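# Insert spool piece between spring-loaded pipe flanges

## Task

Place the spool piece in the gap between the two pipe ends so that each of its ends is seated fully within the raised ring on the flange opposite it. The pipe ends are sprung and can be drawn back to open enough room for the spool. You may use as many of the four arms as you like.

## Robot and tools

ROBOTS. Four identical i2rt Big YAM arms, arm1 to arm4, each with six joints, a five-finger right hand and a wrist camera (arm1_cam_wrist to arm4_cam_wrist). A fixed overhead camera, cam_high, sits near (0.35, 0.03, 2.02). Feet (base_link) in the scene frame, each facing along its own +x: arm1 at (-0.008, +0.554, 0.762) facing roughly -y; arm2 at (+0.855, -0.006, 0.801) facing roughly -x; arm3 at (-0.843, +0.005, 0.768) facing roughly +x; arm4 at (-0.005, -0.550, 0.769) facing roughly +y. The tables under them are at z=0.720. A hand reaches about 1.07 m from the joint1 axis.

FRAMES. One scene frame for everything: metres, origin on the floor, +z up. Orientations are quaternions in w,x,y,z order. The hand point lies 0.045 m in front of the palm; its local +z runs along straight fingers, +y points out of the palm, +x runs across the palm away from the thumb. Straight fingertips end 0.06-0.07 m past the point; a wrist bracket on the little-finger side sticks out about 0.10 m and can collide. Printed hand poses can be off by a centimetre or more, more so at long reach.

JOINTS (radians, absolute): joint1_rad -2.879..2.879 (base yaw, positive counter-clockwise seen from above); joint2_rad 0..3.141 (shoulder); joint3_rad 0..3.019 (elbow); joint4_rad -1.692..1.57 (hand pitch, positive lifts fingers); joint5_rad -1.57..1.57 (hand sideways, positive to the arm's right); joint6_rad -2.094..2.094 (roll; near -1.3 the camera image is upright). Hand keys, all -1..1 absolute: hand_little, hand_ring, hand_middle, hand_index, hand_thumb_bend (+1 straight, -1 curled), hand_thumb_turn (+1 beside palm, -1 opposite the fingers). Settings, not motions: hand_force_limit -1..1 maps to about 0..10 N at the fingertip (0..15 N for thumb motors); hand_speed -0.96..1 (full speed from +0.48 up). Each scene begins with force limit 0 and speed -0.8. Use -0.94 or slower for a soft grip; faster closing can overshoot the force limit several times. With the thumb turned in, the hand wraps objects about 0.035-0.065 m thick, handles down to about 0.025 m.

TOOL move. Keys: arm1, arm2, arm3, arm4 and cameras. Omitted arms get nothing new but may keep pushing toward old targets. Each arm's object may hold:
- joints: a dict of absolute targets by name (units above).
- target: a list of 7 numbers [x, y, z, qw, qx, qy, qz], an absolute hand pose in the scene frame; the hand follows a straight line to it from its current hand_target. When target is given, joints may contain only the hand_ keys, or the call is refused.
- speed: peak path speed, 0.002..0.5 m/s (default 0.25); rotation is capped at twice that figure in rad/s. Only valid with target.
- min_time_s: 0.1..8 s, the shortest duration for that arm's joint motions.
All hand paths in one call finish together, paced by the slowest. Paths do not avoid obstacles or other arms; hands lag, drift, and may exceed speed near full stretch. cameras: list from arm1_cam_wrist..arm4_cam_wrist, cam_high or all; [] for none.

wait: seconds 0..10, plus cameras; commands nothing. zoom_image: camera name and region [x0, y0, x1, y1] in pixels of that camera's latest 504x504 image, no larger than 504 per side. show_instructions: no arguments; shows reference pages. finished_scene: scene = current scene number; irreversible, and the goal must hold without the robots.

RESULTS. Per robot: joint_positions, hand (measured pose), hand_target (pose at the held joint targets), joint_status and hand_status, hand_stopped_by (six words for little, ring, middle, index, thumb_bend, thumb_turn: moving, target, force, stalled, fault), per-motor *_load_n in N (positive = pushed open), Joint velocities in rad/s ("within noise" when still), joint torques in N m (joints 3 and 4 wrap at ±28), and on_its_own for uncommanded behaviour ("held at" gives a target). The move line lists each moved arm as done or its worst status. Status words: off_target (stopped short, may still push), time_out (joints hold a nearby target and keep pushing; send the reported position to relax), not_followed (withheld by a safety check: "joint command not followed" or "pose unreachable"), limit_stop_at_motor_heat. "as last shown" marks arms not named in the action. The pictures line gives image order.

GRIPPING NOTES. A finger motor starts only when its target changes by at least 0.002; it stops at the target or when its load hits the force limit. To squeeze harder, raise the limit and send a more-closed target; to release, send a more-open one. A dropped grip shows only as loads falling near 0.

AVOID. Firm contact between two robots (including a hand closing on another robot's fingers), hitting fixed or heavy objects, dropping the spool or knocking anything out of the work area, long stretched-out holds or pushing into unreachable poses (motors overheat: MOTOR HOT, then an OVER-TEMPERATURE FAULT drops the arm), and excessive force on the fingers. Note objects may occasionally be nudged. A refused move or wait cancels the rest of that reply's calls.

Each tool is called after "Emit:" as name(argument=value, ...) on one line, values as JSON.

Reference images:

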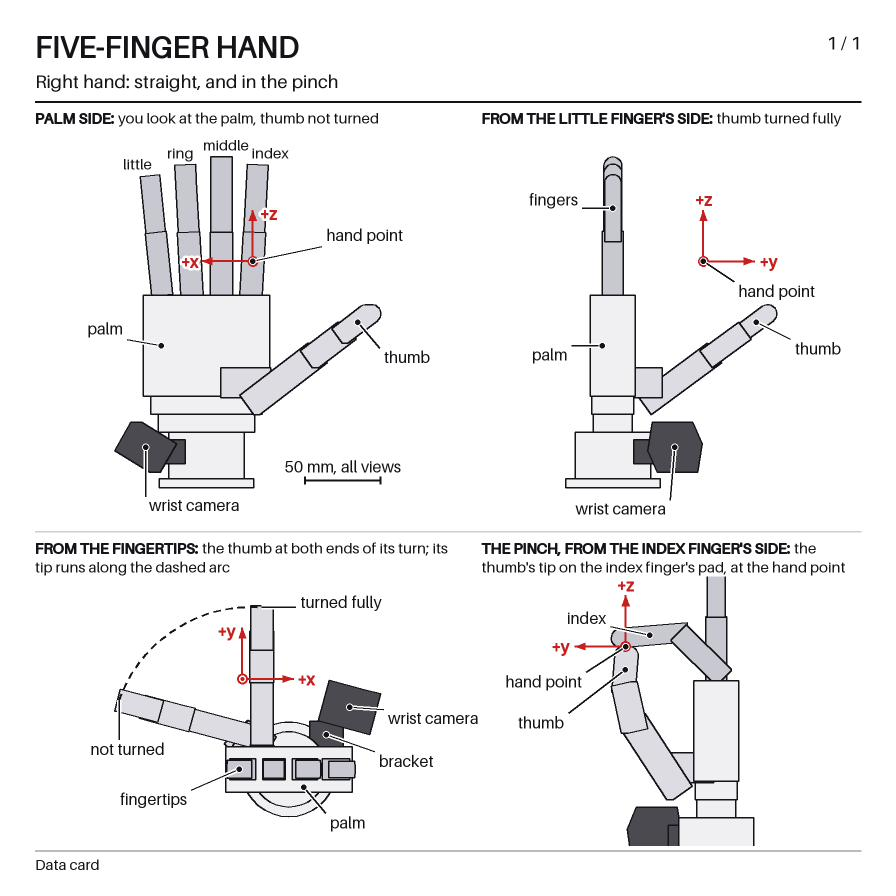

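## Session

Emit:
move()

Scene clock: 0.00 s.
Joint torques (N m): no reading
Heat: arm1: hottest joint1_rad 25 °C; arm2: hottest joint1_rad 30 °C; arm3: hottest joint1_rad 28 °C; arm4: hottest joint2_rad 29 °C.
Joint velocities: within noise
arm1.joint_positions: joint1_rad=-0.464 joint2_rad=+0.602 joint3_rad=+1.362 joint4_rad=-1.356 joint5_rad=+0.048 joint6_rad=-1.118 hand_little=+1.000 hand_ring=+1.000 hand_middle=+1.000 hand_index=+1.000 hand_thumb_turn=+1.000 hand_thumb_bend=+1.000 hand_force_limit=+0.000 hand_speed=-0.800
arm1.joint_status: not commanded
arm1.hand_stopped_by: target,target,target,target,target,target
arm1.little_load_n: 0.0
arm1.ring_load_n: 0.0
arm1.middle_load_n: 0.0
arm1.index_load_n: 0.0
arm1.thumb_bend_load_n: 0.0
arm1.thumb_turn_load_n: 0.0
arm1.hand: x=-0.1471 y=+0.3803 z=+1.2306 quat_wxyz=(+0.341, +0.284, -0.838, +0.319) (m; scene frame)
arm1.hand_target: x=-0.1469 y=+0.3810 z=+1.2421 quat_wxyz=(+0.349, +0.281, -0.832, +0.328) (m; scene frame)
arm1.hand_status: not commanded
arm2.joint_positions: joint1_rad=-0.171 joint2_rad=+0.648 joint3_rad=+1.336 joint4_rad=-1.490 joint5_rad=-0.137 joint6_rad=-1.026 hand_little=+1.000 hand_ring=+1.000 hand_middle=+1.000 hand_index=+1.000 hand_thumb_turn=+1.000 hand_thumb_bend=+1.000 hand_force_limit=+0.000 hand_speed=-0.800
arm2.joint_status: not commanded
arm2.hand_stopped_by: target,target,target,target,target,target
arm2.little_load_n: 0.0
arm2.ring_load_n: 0.0
arm2.middle_load_n: 0.0
arm2.index_load_n: 0.0
arm2.thumb_bend_load_n: 0.0
arm2.thumb_turn_load_n: 0.0
arm2.hand: x=+0.6609 y=+0.0394 z=+1.2240 quat_wxyz=(-0.363, +0.311, +0.870, -0.124) (m; scene frame)
arm2.hand_target: x=+0.6609 y=+0.0393 z=+1.2328 quat_wxyz=(-0.373, +0.309, +0.866, -0.125) (m; scene frame)
arm2.hand_status: not commanded
arm3.joint_positions: joint1_rad=+0.075 joint2_rad=+0.638 joint3_rad=+1.344 joint4_rad=-1.276 joint5_rad=-0.118 joint6_rad=-1.133 hand_little=+1.000 hand_ring=+1.000 hand_middle=+1.000 hand_index=+1.000 hand_thumb_turn=+1.000 hand_thumb_bend=+1.000 hand_force_limit=+0.000 hand_speed=-0.800
arm3.joint_status: not commanded
arm3.hand_stopped_by: target,target,target,target,target,target
arm3.little_load_n: 0.0
arm3.ring_load_n: 0.0
arm3.middle_load_n: 0.0
arm3.index_load_n: 0.0
arm3.thumb_bend_load_n: 0.0
arm3.thumb_turn_load_n: 0.0
arm3.hand: x=-0.5934 y=-0.0061 z=+1.2339 quat_wxyz=(-0.164, +0.864, -0.148, +0.452) (m; scene frame)
arm3.hand_target: x=-0.5939 y=-0.0061 z=+1.2452 quat_wxyz=(-0.166, +0.858, -0.146, +0.463) (m; scene frame)
arm3.hand_status: not commanded
arm4.joint_positions: joint1_rad=+0.461 joint2_rad=+0.622 joint3_rad=+1.408 joint4_rad=-1.384 joint5_rad=+0.101 joint6_rad=-1.423 hand_little=+1.000 hand_ring=+1.000 hand_middle=+1.000 hand_index=+1.000 hand_thumb_turn=+1.000 hand_thumb_bend=+1.000 hand_force_limit=+0.000 hand_speed=-0.800
arm4.joint_status: not commanded
arm4.hand_stopped_by: target,target,target,target,target,target
arm4.little_load_n: 0.0
arm4.ring_load_n: 0.0
arm4.middle_load_n: 0.0
arm4.index_load_n: 0.0
arm4.thumb_bend_load_n: 0.0
arm4.thumb_turn_load_n: 0.0
arm4.hand: x=-0.0400 y=-0.3279 z=+1.2678 quat_wxyz=(-0.397, +0.530, +0.704, +0.257) (m; scene frame)
arm4.hand_target: x=-0.0394 y=-0.3291 z=+1.2792 quat_wxyz=(-0.408, +0.527, +0.698, +0.262) (m; scene frame)
arm4.hand_status: not commanded
pictures: arm1_cam_wrist, arm2_cam_wrist, arm3_cam_wrist, arm4_cam_wrist, cam_high

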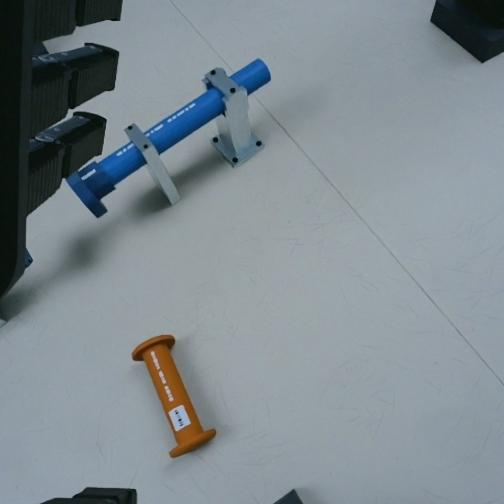

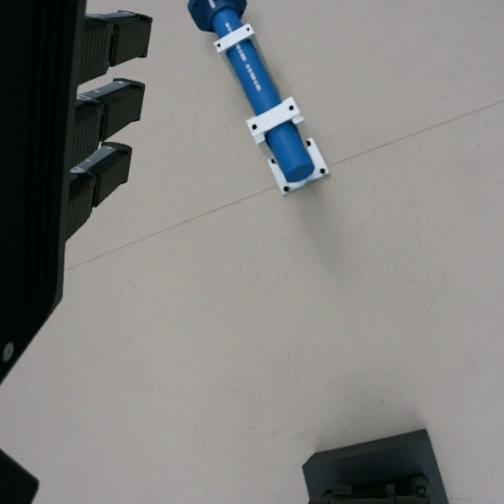

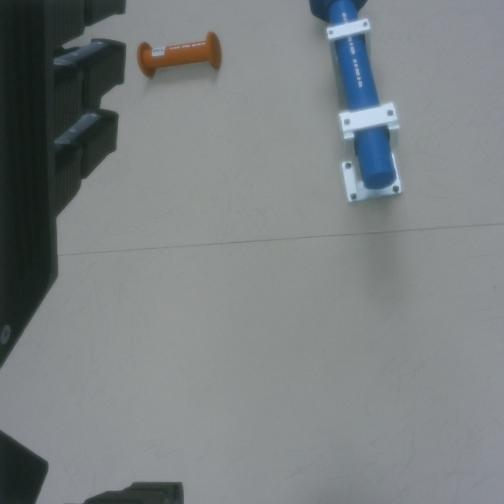

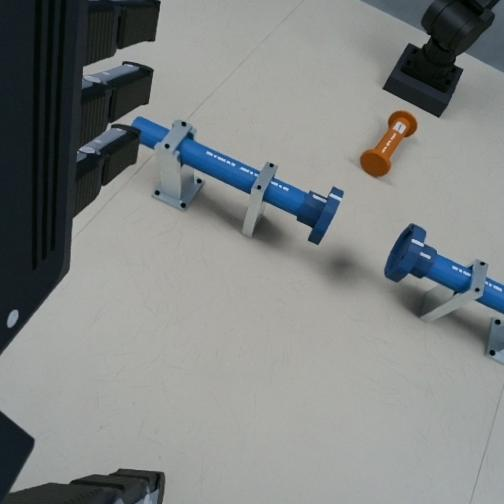

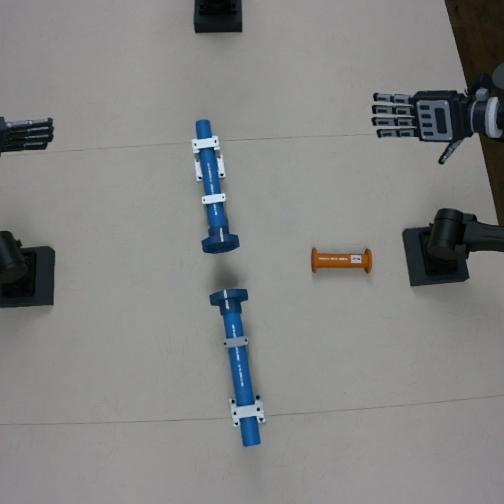

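Emit:
zoom_image(camera="cam_high", region=[170, 100, 390, 320])

Emit:
zoom_image(camera="cam_high", region=[150, 270, 330, 450])

Emit:
zoom_image(camera="arm4_cam_wrist", region=[120, 80, 504, 464])

Emit:
zoom_image(camera="arm1_cam_wrist", region=[40, 40, 300, 300])

Emit:
zoom_image(camera="arm3_cam_wrist", region=[290, 0, 440, 220])

Emit:
zoom_image(camera="arm2_cam_wrist", region=[170, 0, 350, 210])

Scaled by 2.291 from the camera's 504x504 image, which has a finer 720x720 frame.

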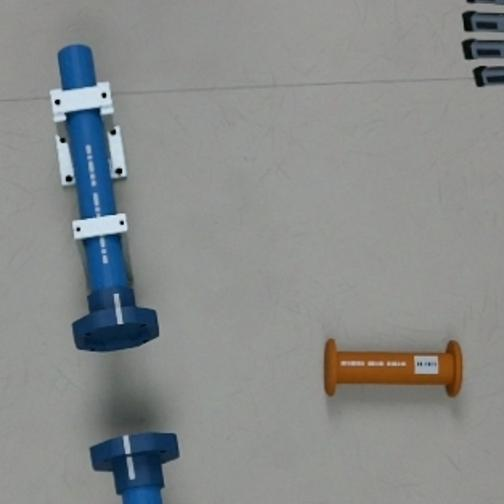

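Scaled by 2.800 from the camera's 504x504 image, which has a finer 720x720 frame.

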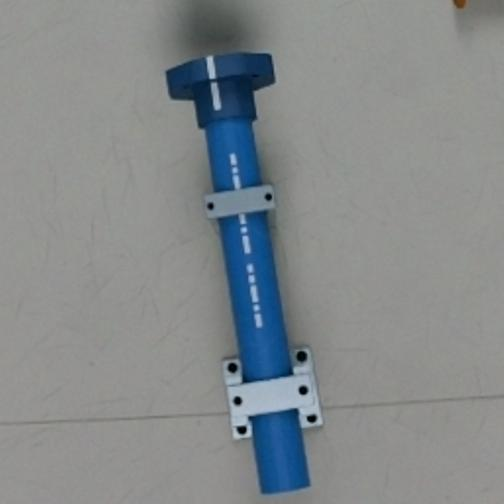

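Scaled by 1.312 from the camera's 504x504 image, which has a finer 720x720 frame.

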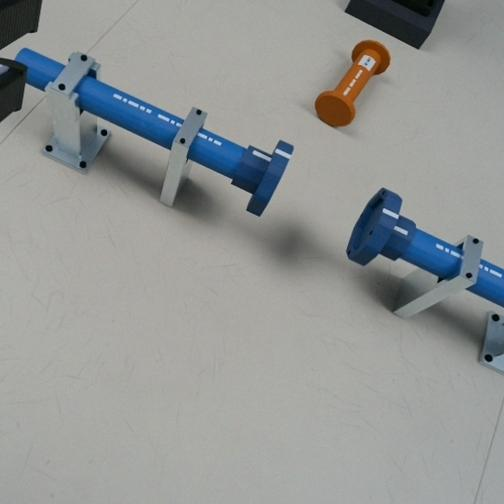

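Scaled by 1.938 from the camera's 504x504 image, which has a finer 720x720 frame.

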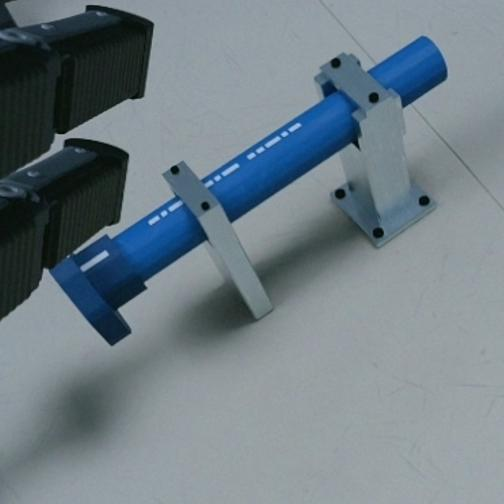

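Scaled by 2.291 from the camera's 504x504 image, which has a finer 720x720 frame.

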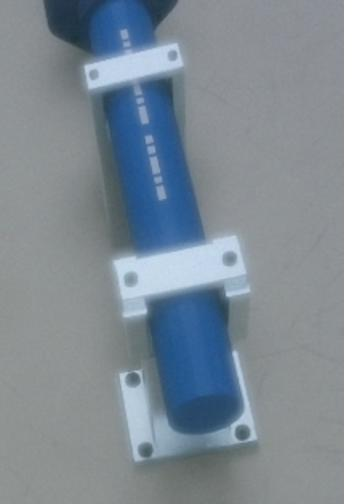

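Scaled by 2.400 from the camera's 504x504 image, which has a finer 720x720 frame.

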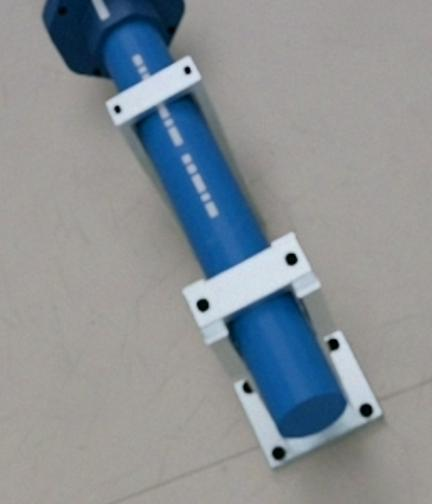

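Emit:
zoom_image(camera="arm4_cam_wrist", region=[300, 160, 500, 360])

Emit:
zoom_image(camera="cam_high", region=[185, 215, 265, 315])

Emit:
zoom_image(camera="arm1_cam_wrist", region=[110, 310, 240, 470])

Scaled by 2.520 from the camera's 504x504 image, which has a finer 720x720 frame.

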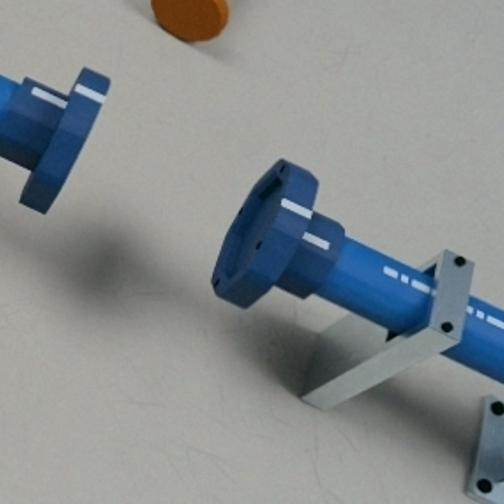

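Scaled by 5.040 from the camera's 504x504 image, which has a finer 720x720 frame.

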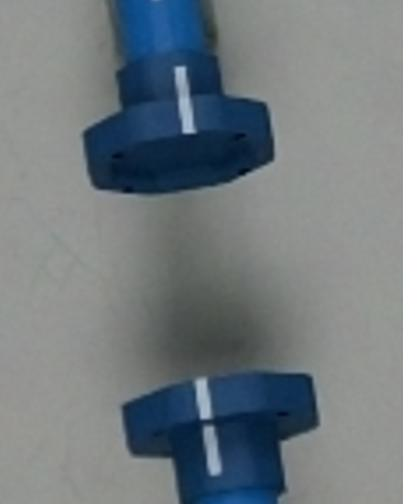

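Scaled by 3.150 from the camera's 504x504 image, which has a finer 720x720 frame.

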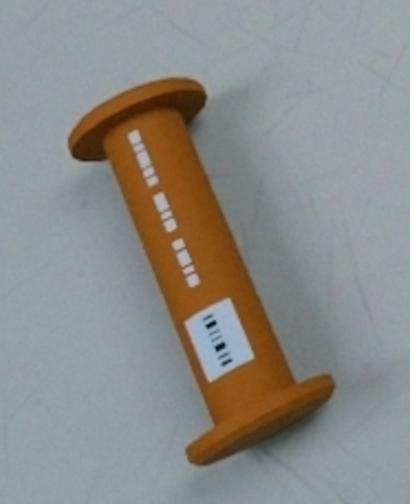

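Emit:
move(arm1={"joints": {"joint1_rad": 0.30, "joint4_rad": -1.6, "joint5_rad": 0.55, "joint6_rad": 1.9, "hand_thumb_turn": -1, "hand_speed": -0.3}}, arm2={"joints": {"joint1_rad": 0.0, "joint4_rad": -1.6, "joint5_rad": 0.5, "joint6_rad": 1.57, "hand_thumb_turn": -1, "hand_speed": -0.3}}, arm3={"joints": {"joint1_rad": 0.0, "joint4_rad": -1.6, "joint5_rad": 0.5, "joint6_rad": 1.57, "hand_thumb_turn": -1, "hand_speed": -0.3}}, cameras=["all"])

Scene clock: 415.97 s.
Joint torques (N m): arm1=[0.38 2.49 9.83 1.42 0.49 0.17] | arm2=[0.85 0.62 10.15 1.1 0.36 0.1] | arm3=[-1.03 0.97 8.65 1.05 0.32 0.02] | arm4=[0.79 1.61 8.92 2.11 0.07 -0.05]
Heat: arm1: hottest joint3_rad 32 °C; arm2: hottest joint3_rad 34 °C; arm3: hottest joint3_rad 30 °C; arm4: hottest joint3_rad 33 °C.
move: arm1 done; arm2 done; arm3 done
Joint velocities: within noise
arm1.joint_positions: joint1_rad=+0.288 joint2_rad=+0.602 joint3_rad=+1.362 joint4_rad=-1.591 joint5_rad=+0.548 joint6_rad=+1.891 hand_little=+1.000 hand_ring=+1.000 hand_middle=+1.000 hand_index=+1.000 hand_thumb_turn=-1.000 hand_thumb_bend=+1.000 hand_force_limit=+0.000 hand_speed=-0.300
arm1.joint_status: all done
arm1.hand_stopped_by: target,target,target,target,target,target
arm1.little_load_n: 0.0
arm1.ring_load_n: 0.0
arm1.middle_load_n: 0.0
arm1.index_load_n: 0.0
arm1.thumb_bend_load_n: 0.0
arm1.thumb_turn_load_n: 0.0
arm1.hand: x=+0.0049 y=+0.3075 z=+1.2625 quat_wxyz=(-0.198, -0.707, -0.563, +0.380) (m; scene frame)
arm1.hand_target: x=+0.0059 y=+0.3110 z=+1.2723 quat_wxyz=(-0.207, -0.705, -0.561, +0.381) (m; scene frame)
arm1.hand_status: not commanded
arm2.joint_positions: joint1_rad=-0.010 joint2_rad=+0.648 joint3_rad=+1.336 joint4_rad=-1.590 joint5_rad=+0.498 joint6_rad=+1.562 hand_little=+1.000 hand_ring=+1.000 hand_middle=+1.000 hand_index=+1.000 hand_thumb_turn=-1.000 hand_thumb_bend=+1.000 hand_force_limit=+0.000 hand_speed=-0.300
arm2.joint_status: all done
arm2.hand_stopped_by: target,target,target,target,target,target
arm2.little_load_n: 0.0
arm2.ring_load_n: -0.5
arm2.middle_load_n: 0.0
arm2.index_load_n: -0.5
arm2.thumb_bend_load_n: 0.0
arm2.thumb_turn_load_n: 0.0
arm2.hand: x=+0.6111 y=+0.0396 z=+1.2635 quat_wxyz=(-0.245, +0.912, -0.095, -0.317) (m; scene frame)
arm2.hand_target: x=+0.6136 y=+0.0377 z=+1.2714 quat_wxyz=(-0.242, +0.910, -0.095, -0.323) (m; scene frame)
arm2.hand_status: not commanded
arm3.joint_positions: joint1_rad=+0.009 joint2_rad=+0.638 joint3_rad=+1.344 joint4_rad=-1.592 joint5_rad=+0.497 joint6_rad=+1.560 hand_little=+1.000 hand_ring=+1.000 hand_middle=+1.000 hand_index=+1.000 hand_thumb_turn=-1.000 hand_thumb_bend=+1.000 hand_force_limit=+0.000 hand_speed=-0.300
arm3.joint_status: all done
arm3.hand_stopped_by: target,target,target,target,target,target
arm3.little_load_n: 0.0
arm3.ring_load_n: 0.0
arm3.middle_load_n: 0.0
arm3.index_load_n: 0.0
arm3.thumb_bend_load_n: 0.0
arm3.thumb_turn_load_n: 0.0
arm3.hand: x=-0.5988 y=-0.0436 z=+1.2327 quat_wxyz=(-0.320, -0.092, -0.913, +0.237) (m; scene frame)
arm3.hand_target: x=-0.6017 y=-0.0464 z=+1.2420 quat_wxyz=(-0.326, -0.102, -0.909, +0.237) (m; scene frame)
arm3.hand_status: not commanded
arm4: as last shown
pictures: arm1_cam_wrist, arm2_cam_wrist, arm3_cam_wrist, arm4_cam_wrist, cam_high
camera_calibration:
arm1_cam_wrist: T_world_to_cam=[[0.921025, -0.0917242, -0.378551, 0.497152], [0.350302, -0.229868, 0.907992, -1.08151], [-0.170301, -0.96889, -0.179583, 0.639494], [0, 0, 0, 1]] pos_world=[0.0298733, 0.416595, 1.28505]
arm2_cam_wrist: T_world_to_cam=[[-0.14024, -0.822344, -0.551437, 0.817442], [-0.46309, -0.437792, 0.77064, -0.675481], [-0.875146, 0.36344, -0.319424, 1.03981], [0, 0, 0, 1]] pos_world=[0.711812, -0.0014082, 1.30346]
arm3_cam_wrist: T_world_to_cam=[[0.147663, 0.870955, -0.468651, 0.705077], [0.438468, 0.367089, 0.820361, -0.734391], [0.886534, -0.326625, -0.32768, 1.03757], [0, 0, 0, 1]] pos_world=[-0.701946, -0.00560769, 1.27289]

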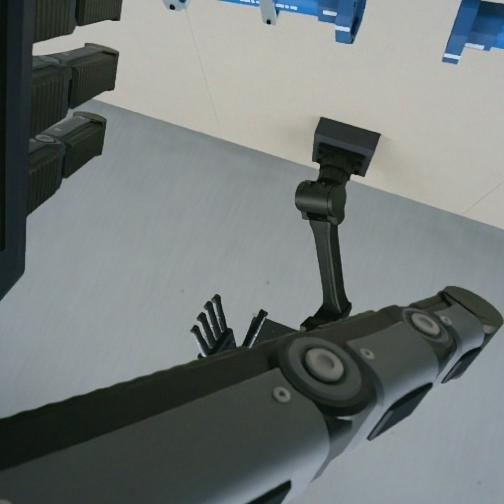

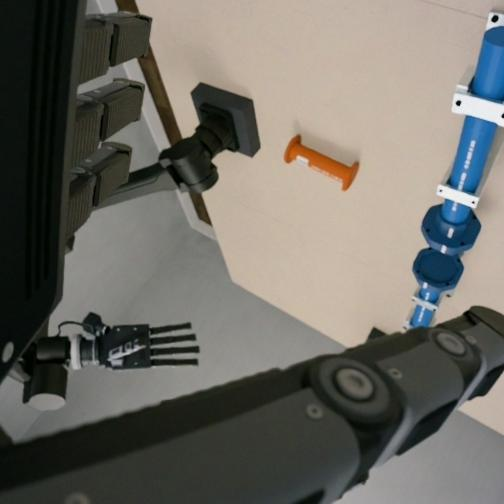

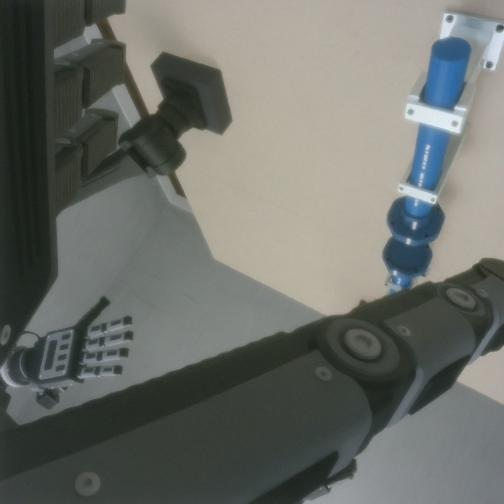

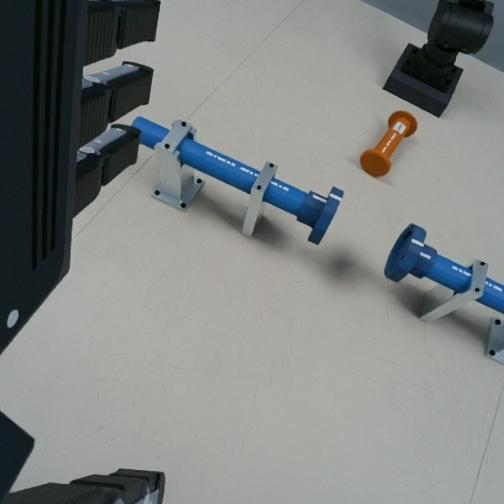

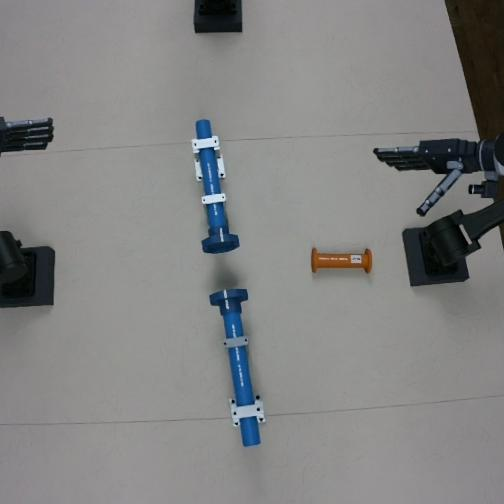

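Emit:
move(arm1={"target": [0.0044, 0.264, 0.90, -0.2186, 0.6927, 0.655, -0.2068], "speed": 0.2}, arm2={"target": [0.396, 0.0046, 0.985, -0.2585, 0.9648, 0.047, -0.0127], "speed": 0.2}, arm3={"target": [-0.332, -0.0269, 0.985, 0.0127, -0.047, 0.9648, -0.2585], "speed": 0.2}, cameras=["all"])

Scene clock: 475.33 s.
Joint torques (N m): arm1=[-1.44 -3.78 8.51 0.66 0.61 0.15] | arm2=[0.44 -10.23 14.02 0.54 0.32 -0.09] | arm3=[0.62 -13.33 10.96 -0.27 0.44 -0.16] | arm4=[0.79 1.61 8.92 2.11 0.06 -0.04]
Heat: arm1: hottest joint3_rad 32 °C; arm2: hottest joint3_rad 35 °C; arm3: hottest joint3_rad 30 °C; arm4: hottest joint3_rad 33 °C.
move: arm1 done; arm2 off_target; arm3 off_target
Joint velocities: within noise
arm1.joint_positions: joint1_rad=+0.278 joint2_rad=+1.125 joint3_rad=+0.869 joint4_rad=-1.555 joint5_rad=+0.574 joint6_rad=+1.980 hand_little=+1.000 hand_ring=+1.000 hand_middle=+1.000 hand_index=+1.000 hand_thumb_turn=-1.000 hand_thumb_bend=+1.000 hand_force_limit=+0.000 hand_speed=-0.300
arm1.joint_status: not commanded
arm1.hand_stopped_by: target,target,target,target,target,target
arm1.little_load_n: 0.0
arm1.ring_load_n: 0.0
arm1.middle_load_n: 0.0
arm1.index_load_n: 0.0
arm1.thumb_bend_load_n: 0.0
arm1.thumb_turn_load_n: 0.0
arm1.hand: x=+0.0079 y=+0.2677 z=+0.9008 quat_wxyz=(+0.220, -0.685, -0.663, +0.205) (m; scene frame)
arm1.hand_target: x=+0.0044 y=+0.2641 z=+0.9000 quat_wxyz=(+0.219, -0.693, -0.655, +0.207) (m; scene frame)
arm1.hand_status: done (0.005 m and 1.3 deg from the pose sent, 0.365 m and 53.2 deg at the start)
arm2.joint_positions: joint1_rad=+0.087 joint2_rad=+1.451 joint3_rad=+1.246 joint4_rad=-1.403 joint5_rad=+0.515 joint6_rad=+1.542 hand_little=+1.000 hand_ring=+1.000 hand_middle=+1.000 hand_index=+1.000 hand_thumb_turn=-1.000 hand_thumb_bend=+1.000 hand_force_limit=+0.000 hand_speed=-0.300
arm2.joint_status: not commanded
arm2.hand_stopped_by: target,target,target,target,target,target
arm2.little_load_n: 0.0
arm2.ring_load_n: 0.0
arm2.middle_load_n: 0.0
arm2.index_load_n: 0.0
arm2.thumb_bend_load_n: 0.0
arm2.thumb_turn_load_n: 0.0
arm2.hand: x=+0.4172 y=+0.0106 z=+0.9679 quat_wxyz=(-0.260, +0.965, +0.045, +0.010) (m; scene frame)
arm2.hand_target: x=+0.3971 y=+0.0046 z=+0.9852 quat_wxyz=(-0.258, +0.965, +0.047, -0.013) (m; scene frame)
arm2.hand_status: off_target (0.028 m and 2.7 deg from the pose sent, 0.354 m and 39.1 deg at the start)
arm3.joint_positions: joint1_rad=+0.055 joint2_rad=+1.568 joint3_rad=+1.479 joint4_rad=-1.466 joint5_rad=+0.523 joint6_rad=+1.496 hand_little=+1.000 hand_ring=+1.000 hand_middle=+1.000 hand_index=+1.000 hand_thumb_turn=-1.000 hand_thumb_bend=+1.000 hand_force_limit=+0.000 hand_speed=-0.300
arm3.joint_status: not commanded
arm3.hand_stopped_by: target,target,target,target,target,target
arm3.little_load_n: 0.0
arm3.ring_load_n: 0.0
arm3.middle_load_n: 0.0
arm3.index_load_n: 0.0
arm3.thumb_bend_load_n: 0.0
arm3.thumb_turn_load_n: 0.5
arm3.hand: x=-0.3428 y=-0.0309 z=+0.9693 quat_wxyz=(+0.001, +0.042, -0.965, +0.257) (m; scene frame)
arm3.hand_target: x=-0.3325 y=-0.0268 z=+0.9850 quat_wxyz=(-0.013, +0.047, -0.965, +0.258) (m; scene frame)
arm3.hand_status: off_target (0.019 m and 1.7 deg from the pose sent, 0.365 m and 39.3 deg at the start)
arm4: as last shown
pictures: arm1_cam_wrist, arm2_cam_wrist, arm3_cam_wrist, arm4_cam_wrist, cam_high
camera_calibration:
arm1_cam_wrist: T_world_to_cam=[[0.783069, 0.276504, -0.557089, 0.417151], [0.485061, -0.832144, 0.268798, -0.0272975], [-0.389254, -0.48071, -0.785748, 0.953517], [0, 0, 0, 1]] pos_world=[0.0577433, 0.320305, 0.988951]
arm2_cam_wrist: T_world_to_cam=[[0.337085, -0.796451, -0.502035, 0.356141], [-0.807993, -0.518434, 0.279951, 0.0694752], [-0.48324, 0.311273, -0.818284, 1.10614], [0, 0, 0, 1]] pos_world=[0.470617, -0.0246456, 1.06448]
arm3_cam_wrist: T_world_to_cam=[[-0.27282, 0.845975, -0.458144, 0.377544], [0.824516, 0.450977, 0.34175, -0.0363685], [0.495725, -0.284511, -0.820555, 1.07344], [0, 0, 0, 1]] pos_world=[-0.399143, 0.00241408, 1.06622]

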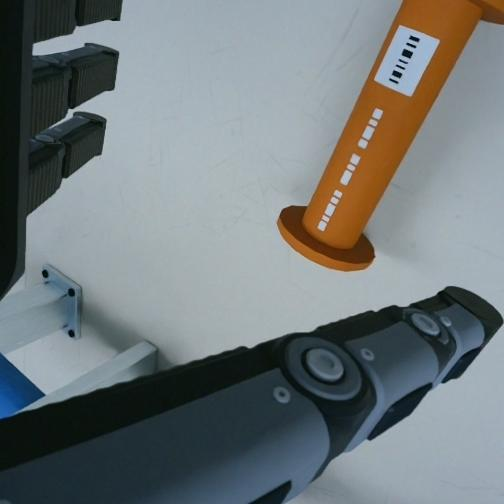

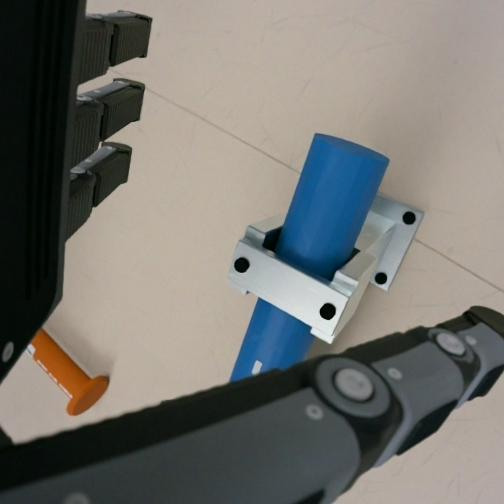

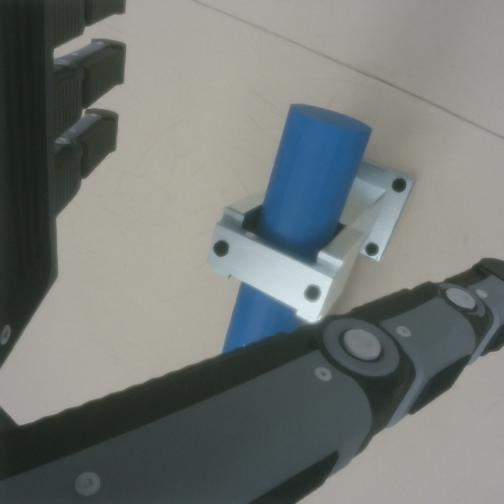

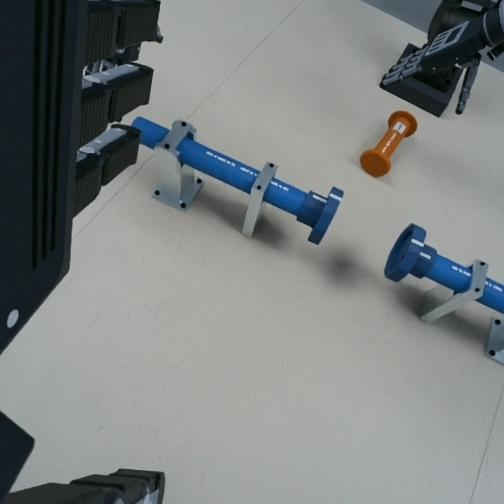

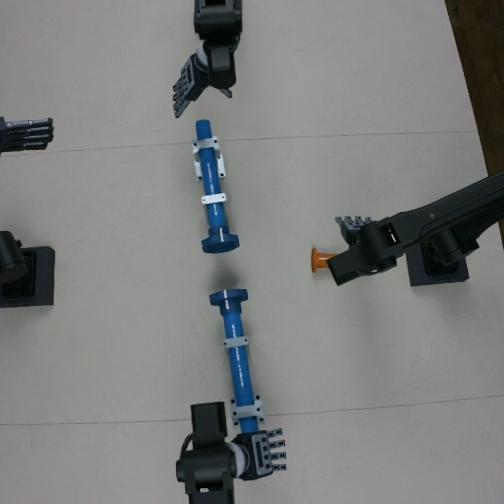

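Emit:
zoom_image(camera="arm2_cam_wrist", region=[200, 110, 440, 350])

Emit:
zoom_image(camera="arm3_cam_wrist", region=[190, 80, 430, 320])

Scaled by 2.100 from the camera's 504x504 image, which has a finer 720x720 frame.

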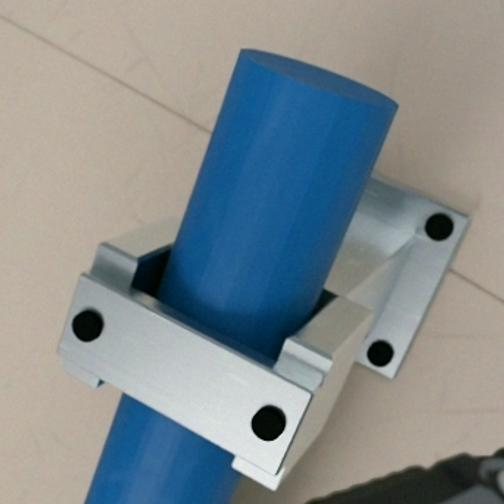

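Scaled by 2.100 from the camera's 504x504 image, which has a finer 720x720 frame.

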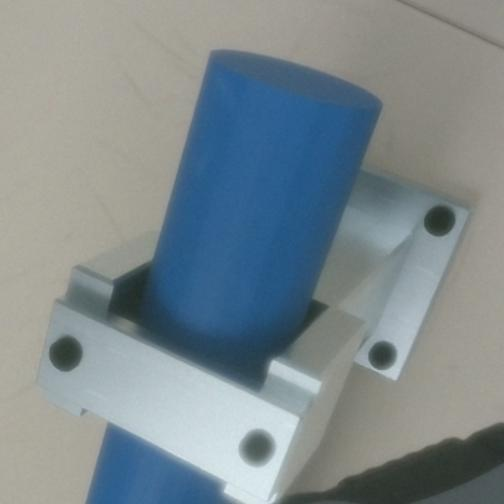

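Emit:
move(arm1={"target": [0.0044, 0.2530, 0.79, -0.2186, 0.6927, 0.655, -0.2068], "speed": 0.15}, arm2={"target": [0.3827, 0.0091, 0.927, -0.2585, 0.9648, 0.047, -0.0127], "speed": 0.15}, arm3={"target": [-0.3237, -0.0374, 0.926, 0.0127, -0.047, 0.9648, -0.2585], "speed": 0.15}, cameras=["arm1_cam_wrist", "arm2_cam_wrist", "arm3_cam_wrist"])

Scene clock: 605.13 s.
Joint torques (N m): arm1=[-1.38 -4.48 7.09 0.62 0.62 0.01] | arm2=[-0.44 -10.52 8.08 0.84 0.31 -0.09] | arm3=[-0.62 -13.39 7.75 0.69 0.38 -0.14] | arm4=[0.79 1.55 8.92 2.11 0.06 -0.05]
Heat: arm1: hottest joint3_rad 30 °C; arm2: hottest joint3_rad 41 °C; arm3: hottest joint3_rad 33 °C; arm4: hottest joint3_rad 33 °C.
move: arm1 done; arm2 off_target; arm3 done
Joint velocities: within noise
arm1.joint_positions: joint1_rad=+0.265 joint2_rad=+1.297 joint3_rad=+0.694 joint4_rad=-1.193 joint5_rad=+0.577 joint6_rad=+1.980 hand_little=+1.000 hand_ring=+1.000 hand_middle=+1.000 hand_index=+1.000 hand_thumb_turn=-1.000 hand_thumb_bend=+1.000 hand_force_limit=+0.000 hand_speed=-0.300
arm1.joint_status: not commanded
arm1.hand_stopped_by: target,target,target,target,target,target
arm1.little_load_n: 0.0
arm1.ring_load_n: 0.0
arm1.middle_load_n: 0.0
arm1.index_load_n: 0.0
arm1.thumb_bend_load_n: 0.0
arm1.thumb_turn_load_n: 0.0
arm1.hand: x=+0.0082 y=+0.2541 z=+0.7930 quat_wxyz=(+0.216, -0.691, -0.657, +0.208) (m; scene frame)
arm1.hand_target: x=+0.0045 y=+0.2530 z=+0.7901 quat_wxyz=(+0.219, -0.693, -0.655, +0.207) (m; scene frame)
arm1.hand_status: done (0.005 m and 0.5 deg from the pose sent, 0.112 m and 1.3 deg at the start)
arm2.joint_positions: joint1_rad=+0.087 joint2_rad=+1.512 joint3_rad=+1.236 joint4_rad=-1.254 joint5_rad=+0.515 joint6_rad=+1.529 hand_little=+1.000 hand_ring=+1.000 hand_middle=+1.000 hand_index=+1.000 hand_thumb_turn=-1.000 hand_thumb_bend=+1.000 hand_force_limit=+0.000 hand_speed=-0.300
arm2.joint_status: not commanded
arm2.hand_stopped_by: target,target,target,target,target,target
arm2.little_load_n: 0.0
arm2.ring_load_n: 0.0
arm2.middle_load_n: 0.0
arm2.index_load_n: 0.0
arm2.thumb_bend_load_n: 0.0
arm2.thumb_turn_load_n: 0.0
arm2.hand: x=+0.3796 y=+0.0084 z=+0.9421 quat_wxyz=(-0.259, +0.965, +0.041, -0.026) (m; scene frame)
arm2.hand_target: x=+0.3830 y=+0.0091 z=+0.9273 quat_wxyz=(-0.258, +0.965, +0.047, -0.013) (m; scene frame)
arm2.hand_status: off_target (0.015 m and 1.6 deg from the pose sent, 0.054 m and 2.7 deg at the start)
arm3.joint_positions: joint1_rad=+0.049 joint2_rad=+1.602 joint3_rad=+1.412 joint4_rad=-1.326 joint5_rad=+0.523 joint6_rad=+1.470 hand_little=+1.000 hand_ring=+1.000 hand_middle=+1.000 hand_index=+1.000 hand_thumb_turn=-1.000 hand_thumb_bend=+1.000 hand_force_limit=+0.000 hand_speed=-0.300
arm3.joint_status: not commanded
arm3.hand_stopped_by: target,target,target,target,target,target
arm3.little_load_n: 0.0
arm3.ring_load_n: 0.0
arm3.middle_load_n: 0.0
arm3.index_load_n: 0.0
arm3.thumb_bend_load_n: 0.0
arm3.thumb_turn_load_n: 0.0
arm3.hand: x=-0.3264 y=-0.0329 z=+0.9295 quat_wxyz=(-0.014, +0.047, -0.965, +0.258) (m; scene frame)
arm3.hand_target: x=-0.3238 y=-0.0374 z=+0.9261 quat_wxyz=(-0.013, +0.047, -0.965, +0.258) (m; scene frame)
arm3.hand_status: done (0.006 m and 0.2 deg from the pose sent, 0.048 m and 1.7 deg at the start)
arm4: as last shown
arm4.thumb_bend_load_n: -0.5
pictures: arm1_cam_wrist, arm2_cam_wrist, arm3_cam_wrist
camera_calibration:
arm1_cam_wrist: T_world_to_cam=[[0.787201, 0.258583, -0.559866, 0.367373], [0.474318, -0.83407, 0.281689, -0.0194763], [-0.394128, -0.4873, -0.779232, 0.85889], [0, 0, 0, 1]] pos_world=[0.0585541, 0.307297, 0.88044]
arm2_cam_wrist: T_world_to_cam=[[0.309637, -0.79465, -0.522165, 0.383454], [-0.779664, -0.526528, 0.338958, -0.0210141], [-0.544288, 0.302159, -0.782592, 1.05713], [0, 0, 0, 1]] pos_world=[0.440269, -0.0257758, 1.03465]
arm3_cam_wrist: T_world_to_cam=[[-0.274659, 0.841227, -0.465724, 0.371739], [0.807583, 0.464707, 0.363121, -0.0604058], [0.521893, -0.276377, -0.806997, 1.02824], [0, 0, 0, 1]] pos_world=[-0.385746, -0.000464844, 1.02485]

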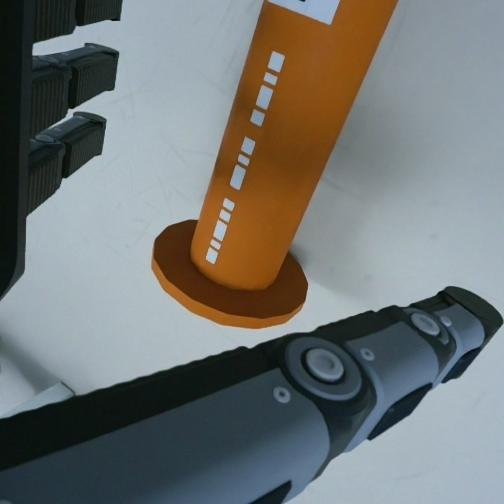

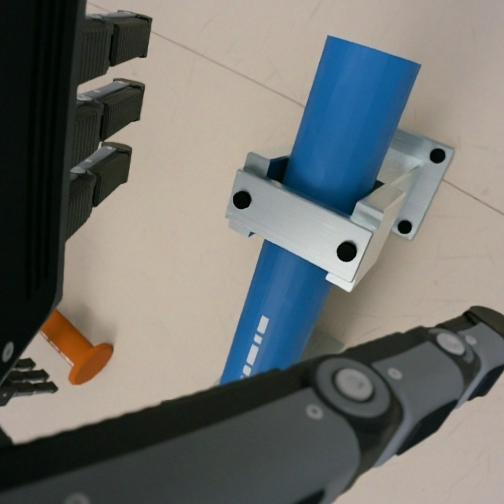

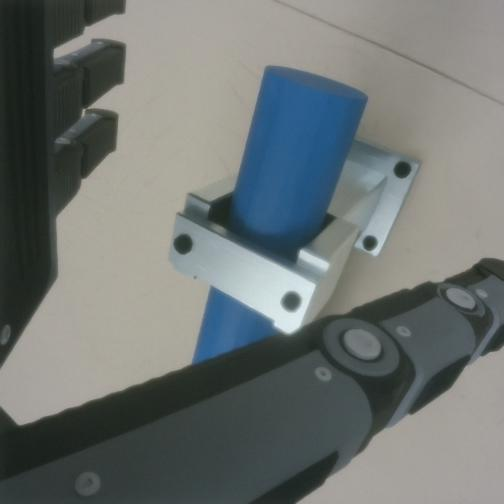

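Emit:
move(arm1={"target": [0.0030, 0.2535, 0.760, -0.2186, 0.6927, 0.655, -0.2068], "speed": 0.1}, arm2={"target": [0.4040, 0.0151, 0.858, -0.2585, 0.9648, 0.047, -0.0127], "speed": 0.15}, arm3={"target": [-0.3337, -0.0430, 0.858, 0.0127, -0.047, 0.9648, -0.2585], "speed": 0.15}, cameras=["all"])

Scene clock: 652.93 s.
Joint torques (N m): arm1=[-1.44 -4.78 6.37 0.68 0.62 -0.01] | arm2=[-0.85 -10.11 7.56 0.88 0.31 -0.09] | arm3=[-0.91 -13.86 7.28 0.64 0.35 -0.21] | arm4=[0.79 1.61 8.92 2.13 0.06 -0.05]
Heat: arm1: hottest joint3_rad 30 °C; arm2: hottest joint3_rad 37 °C; arm3: hottest joint3_rad 32 °C; arm4: hottest joint3_rad 33 °C.
move: arm1 done; arm2 off_target; arm3 done
Joint velocities: within noise
arm1.joint_positions: joint1_rad=+0.260 joint2_rad=+1.358 joint3_rad=+0.653 joint4_rad=-1.087 joint5_rad=+0.578 joint6_rad=+1.976 hand_little=+1.000 hand_ring=+1.000 hand_middle=+1.000 hand_index=+1.000 hand_thumb_turn=-1.000 hand_thumb_bend=+1.000 hand_force_limit=+0.000 hand_speed=-0.300
arm1.joint_status: not commanded
arm1.hand_stopped_by: target,target,target,target,target,target
arm1.little_load_n: 0.0
arm1.ring_load_n: 0.0
arm1.middle_load_n: 0.0
arm1.index_load_n: 0.0
arm1.thumb_bend_load_n: 0.0
arm1.thumb_turn_load_n: 0.0
arm1.hand: x=+0.0070 y=+0.2532 z=+0.7636 quat_wxyz=(+0.215, -0.692, -0.657, +0.209) (m; scene frame)
arm1.hand_target: x=+0.0030 y=+0.2536 z=+0.7601 quat_wxyz=(+0.219, -0.693, -0.655, +0.207) (m; scene frame)
arm1.hand_status: done (0.005 m and 0.5 deg from the pose sent, 0.033 m and 0.5 deg at the start)
arm2.joint_positions: joint1_rad=+0.084 joint2_rad=+1.532 joint3_rad=+1.059 joint4_rad=-1.055 joint5_rad=+0.515 joint6_rad=+1.518 hand_little=+1.000 hand_ring=+1.000 hand_middle=+1.000 hand_index=+1.000 hand_thumb_turn=-1.000 hand_thumb_bend=+1.000 hand_force_limit=+0.000 hand_speed=-0.300
arm2.joint_status: not commanded
arm2.hand_stopped_by: target,target,target,target,target,target
arm2.little_load_n: 0.0
arm2.ring_load_n: 0.0
arm2.middle_load_n: 0.0
arm2.index_load_n: 0.0
arm2.thumb_bend_load_n: 0.0
arm2.thumb_turn_load_n: 0.0
arm2.hand: x=+0.3991 y=+0.0112 z=+0.8708 quat_wxyz=(-0.260, +0.964, +0.045, -0.025) (m; scene frame)
arm2.hand_target: x=+0.4044 y=+0.0150 z=+0.8583 quat_wxyz=(-0.258, +0.965, +0.047, -0.013) (m; scene frame)
arm2.hand_status: off_target (0.014 m and 1.4 deg from the pose sent, 0.088 m and 1.6 deg at the start)
arm3.joint_positions: joint1_rad=+0.037 joint2_rad=+1.628 joint3_rad=+1.256 joint4_rad=-1.139 joint5_rad=+0.523 joint6_rad=+1.456 hand_little=+1.000 hand_ring=+1.000 hand_middle=+1.000 hand_index=+1.000 hand_thumb_turn=-1.000 hand_thumb_bend=+1.000 hand_force_limit=+0.000 hand_speed=-0.300
arm3.joint_status: not commanded
arm3.hand_stopped_by: target,target,target,target,target,target
arm3.little_load_n: 0.0
arm3.ring_load_n: 0.0
arm3.middle_load_n: 0.0
arm3.index_load_n: 0.0
arm3.thumb_bend_load_n: 0.0
arm3.thumb_turn_load_n: 0.0
arm3.hand: x=-0.3360 y=-0.0386 z=+0.8611 quat_wxyz=(-0.013, +0.047, -0.965, +0.258) (m; scene frame)
arm3.hand_target: x=-0.3338 y=-0.0429 z=+0.8580 quat_wxyz=(-0.013, +0.047, -0.965, +0.258) (m; scene frame)
arm3.hand_status: done (0.006 m and 0.1 deg from the pose sent, 0.073 m and 0.2 deg at the start)
arm4: as last shown
arm4.little_load_n: -0.5
arm4.thumb_bend_load_n: 0.0
pictures: arm1_cam_wrist, arm2_cam_wrist, arm3_cam_wrist, arm4_cam_wrist, cam_high
camera_calibration:
arm1_cam_wrist: T_world_to_cam=[[0.787879, 0.255404, -0.560371, 0.353267], [0.472675, -0.834074, 0.284427, -0.0134634], [-0.394747, -0.488968, -0.777872, 0.834517], [0, 0, 0, 1]] pos_world=[0.0574555, 0.306596, 0.850937]
arm2_cam_wrist: T_world_to_cam=[[0.316591, -0.792279, -0.521597, 0.339154], [-0.777342, -0.531829, 0.336003, 0.0215589], [-0.543609, 0.299084, -0.784244, 1.0123], [0, 0, 0, 1]] pos_world=[0.459678, -0.0225906, 0.963545]
arm3_cam_wrist: T_world_to_cam=[[-0.275251, 0.8409, -0.465966, 0.342111], [0.808078, 0.464944, 0.361715, -0.0237421], [0.520814, -0.276974, -0.807489, 0.976543], [0, 0, 0, 1]] pos_world=[-0.395246, -0.00616456, 0.956548]

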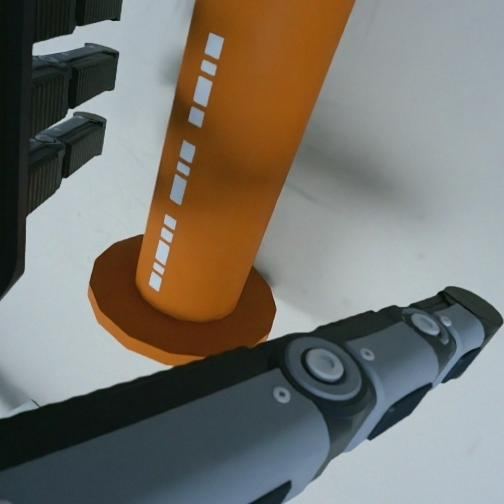

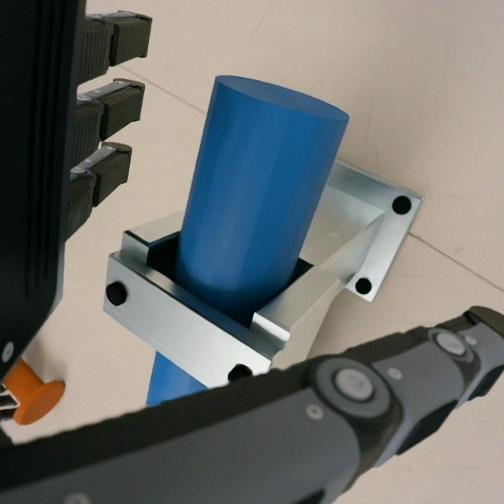

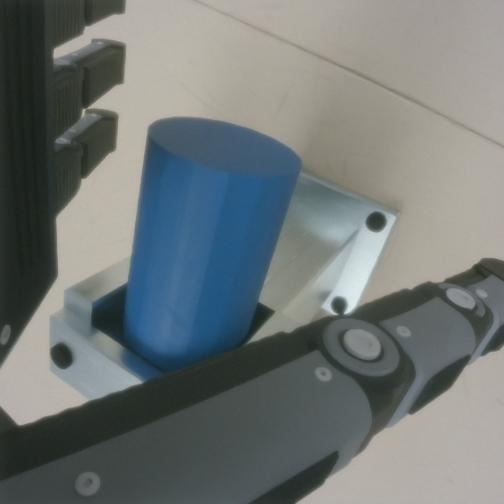

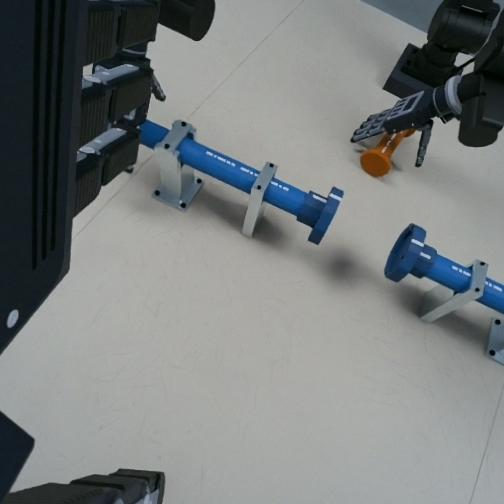

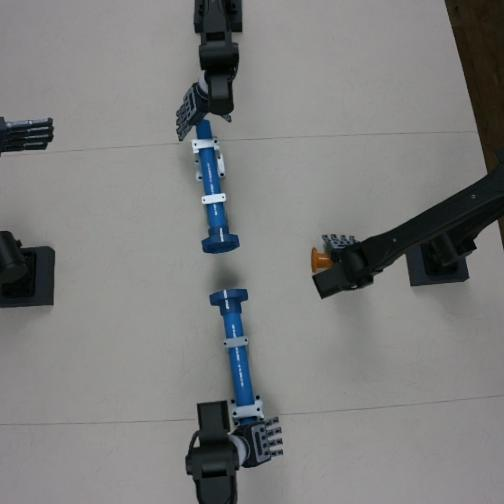

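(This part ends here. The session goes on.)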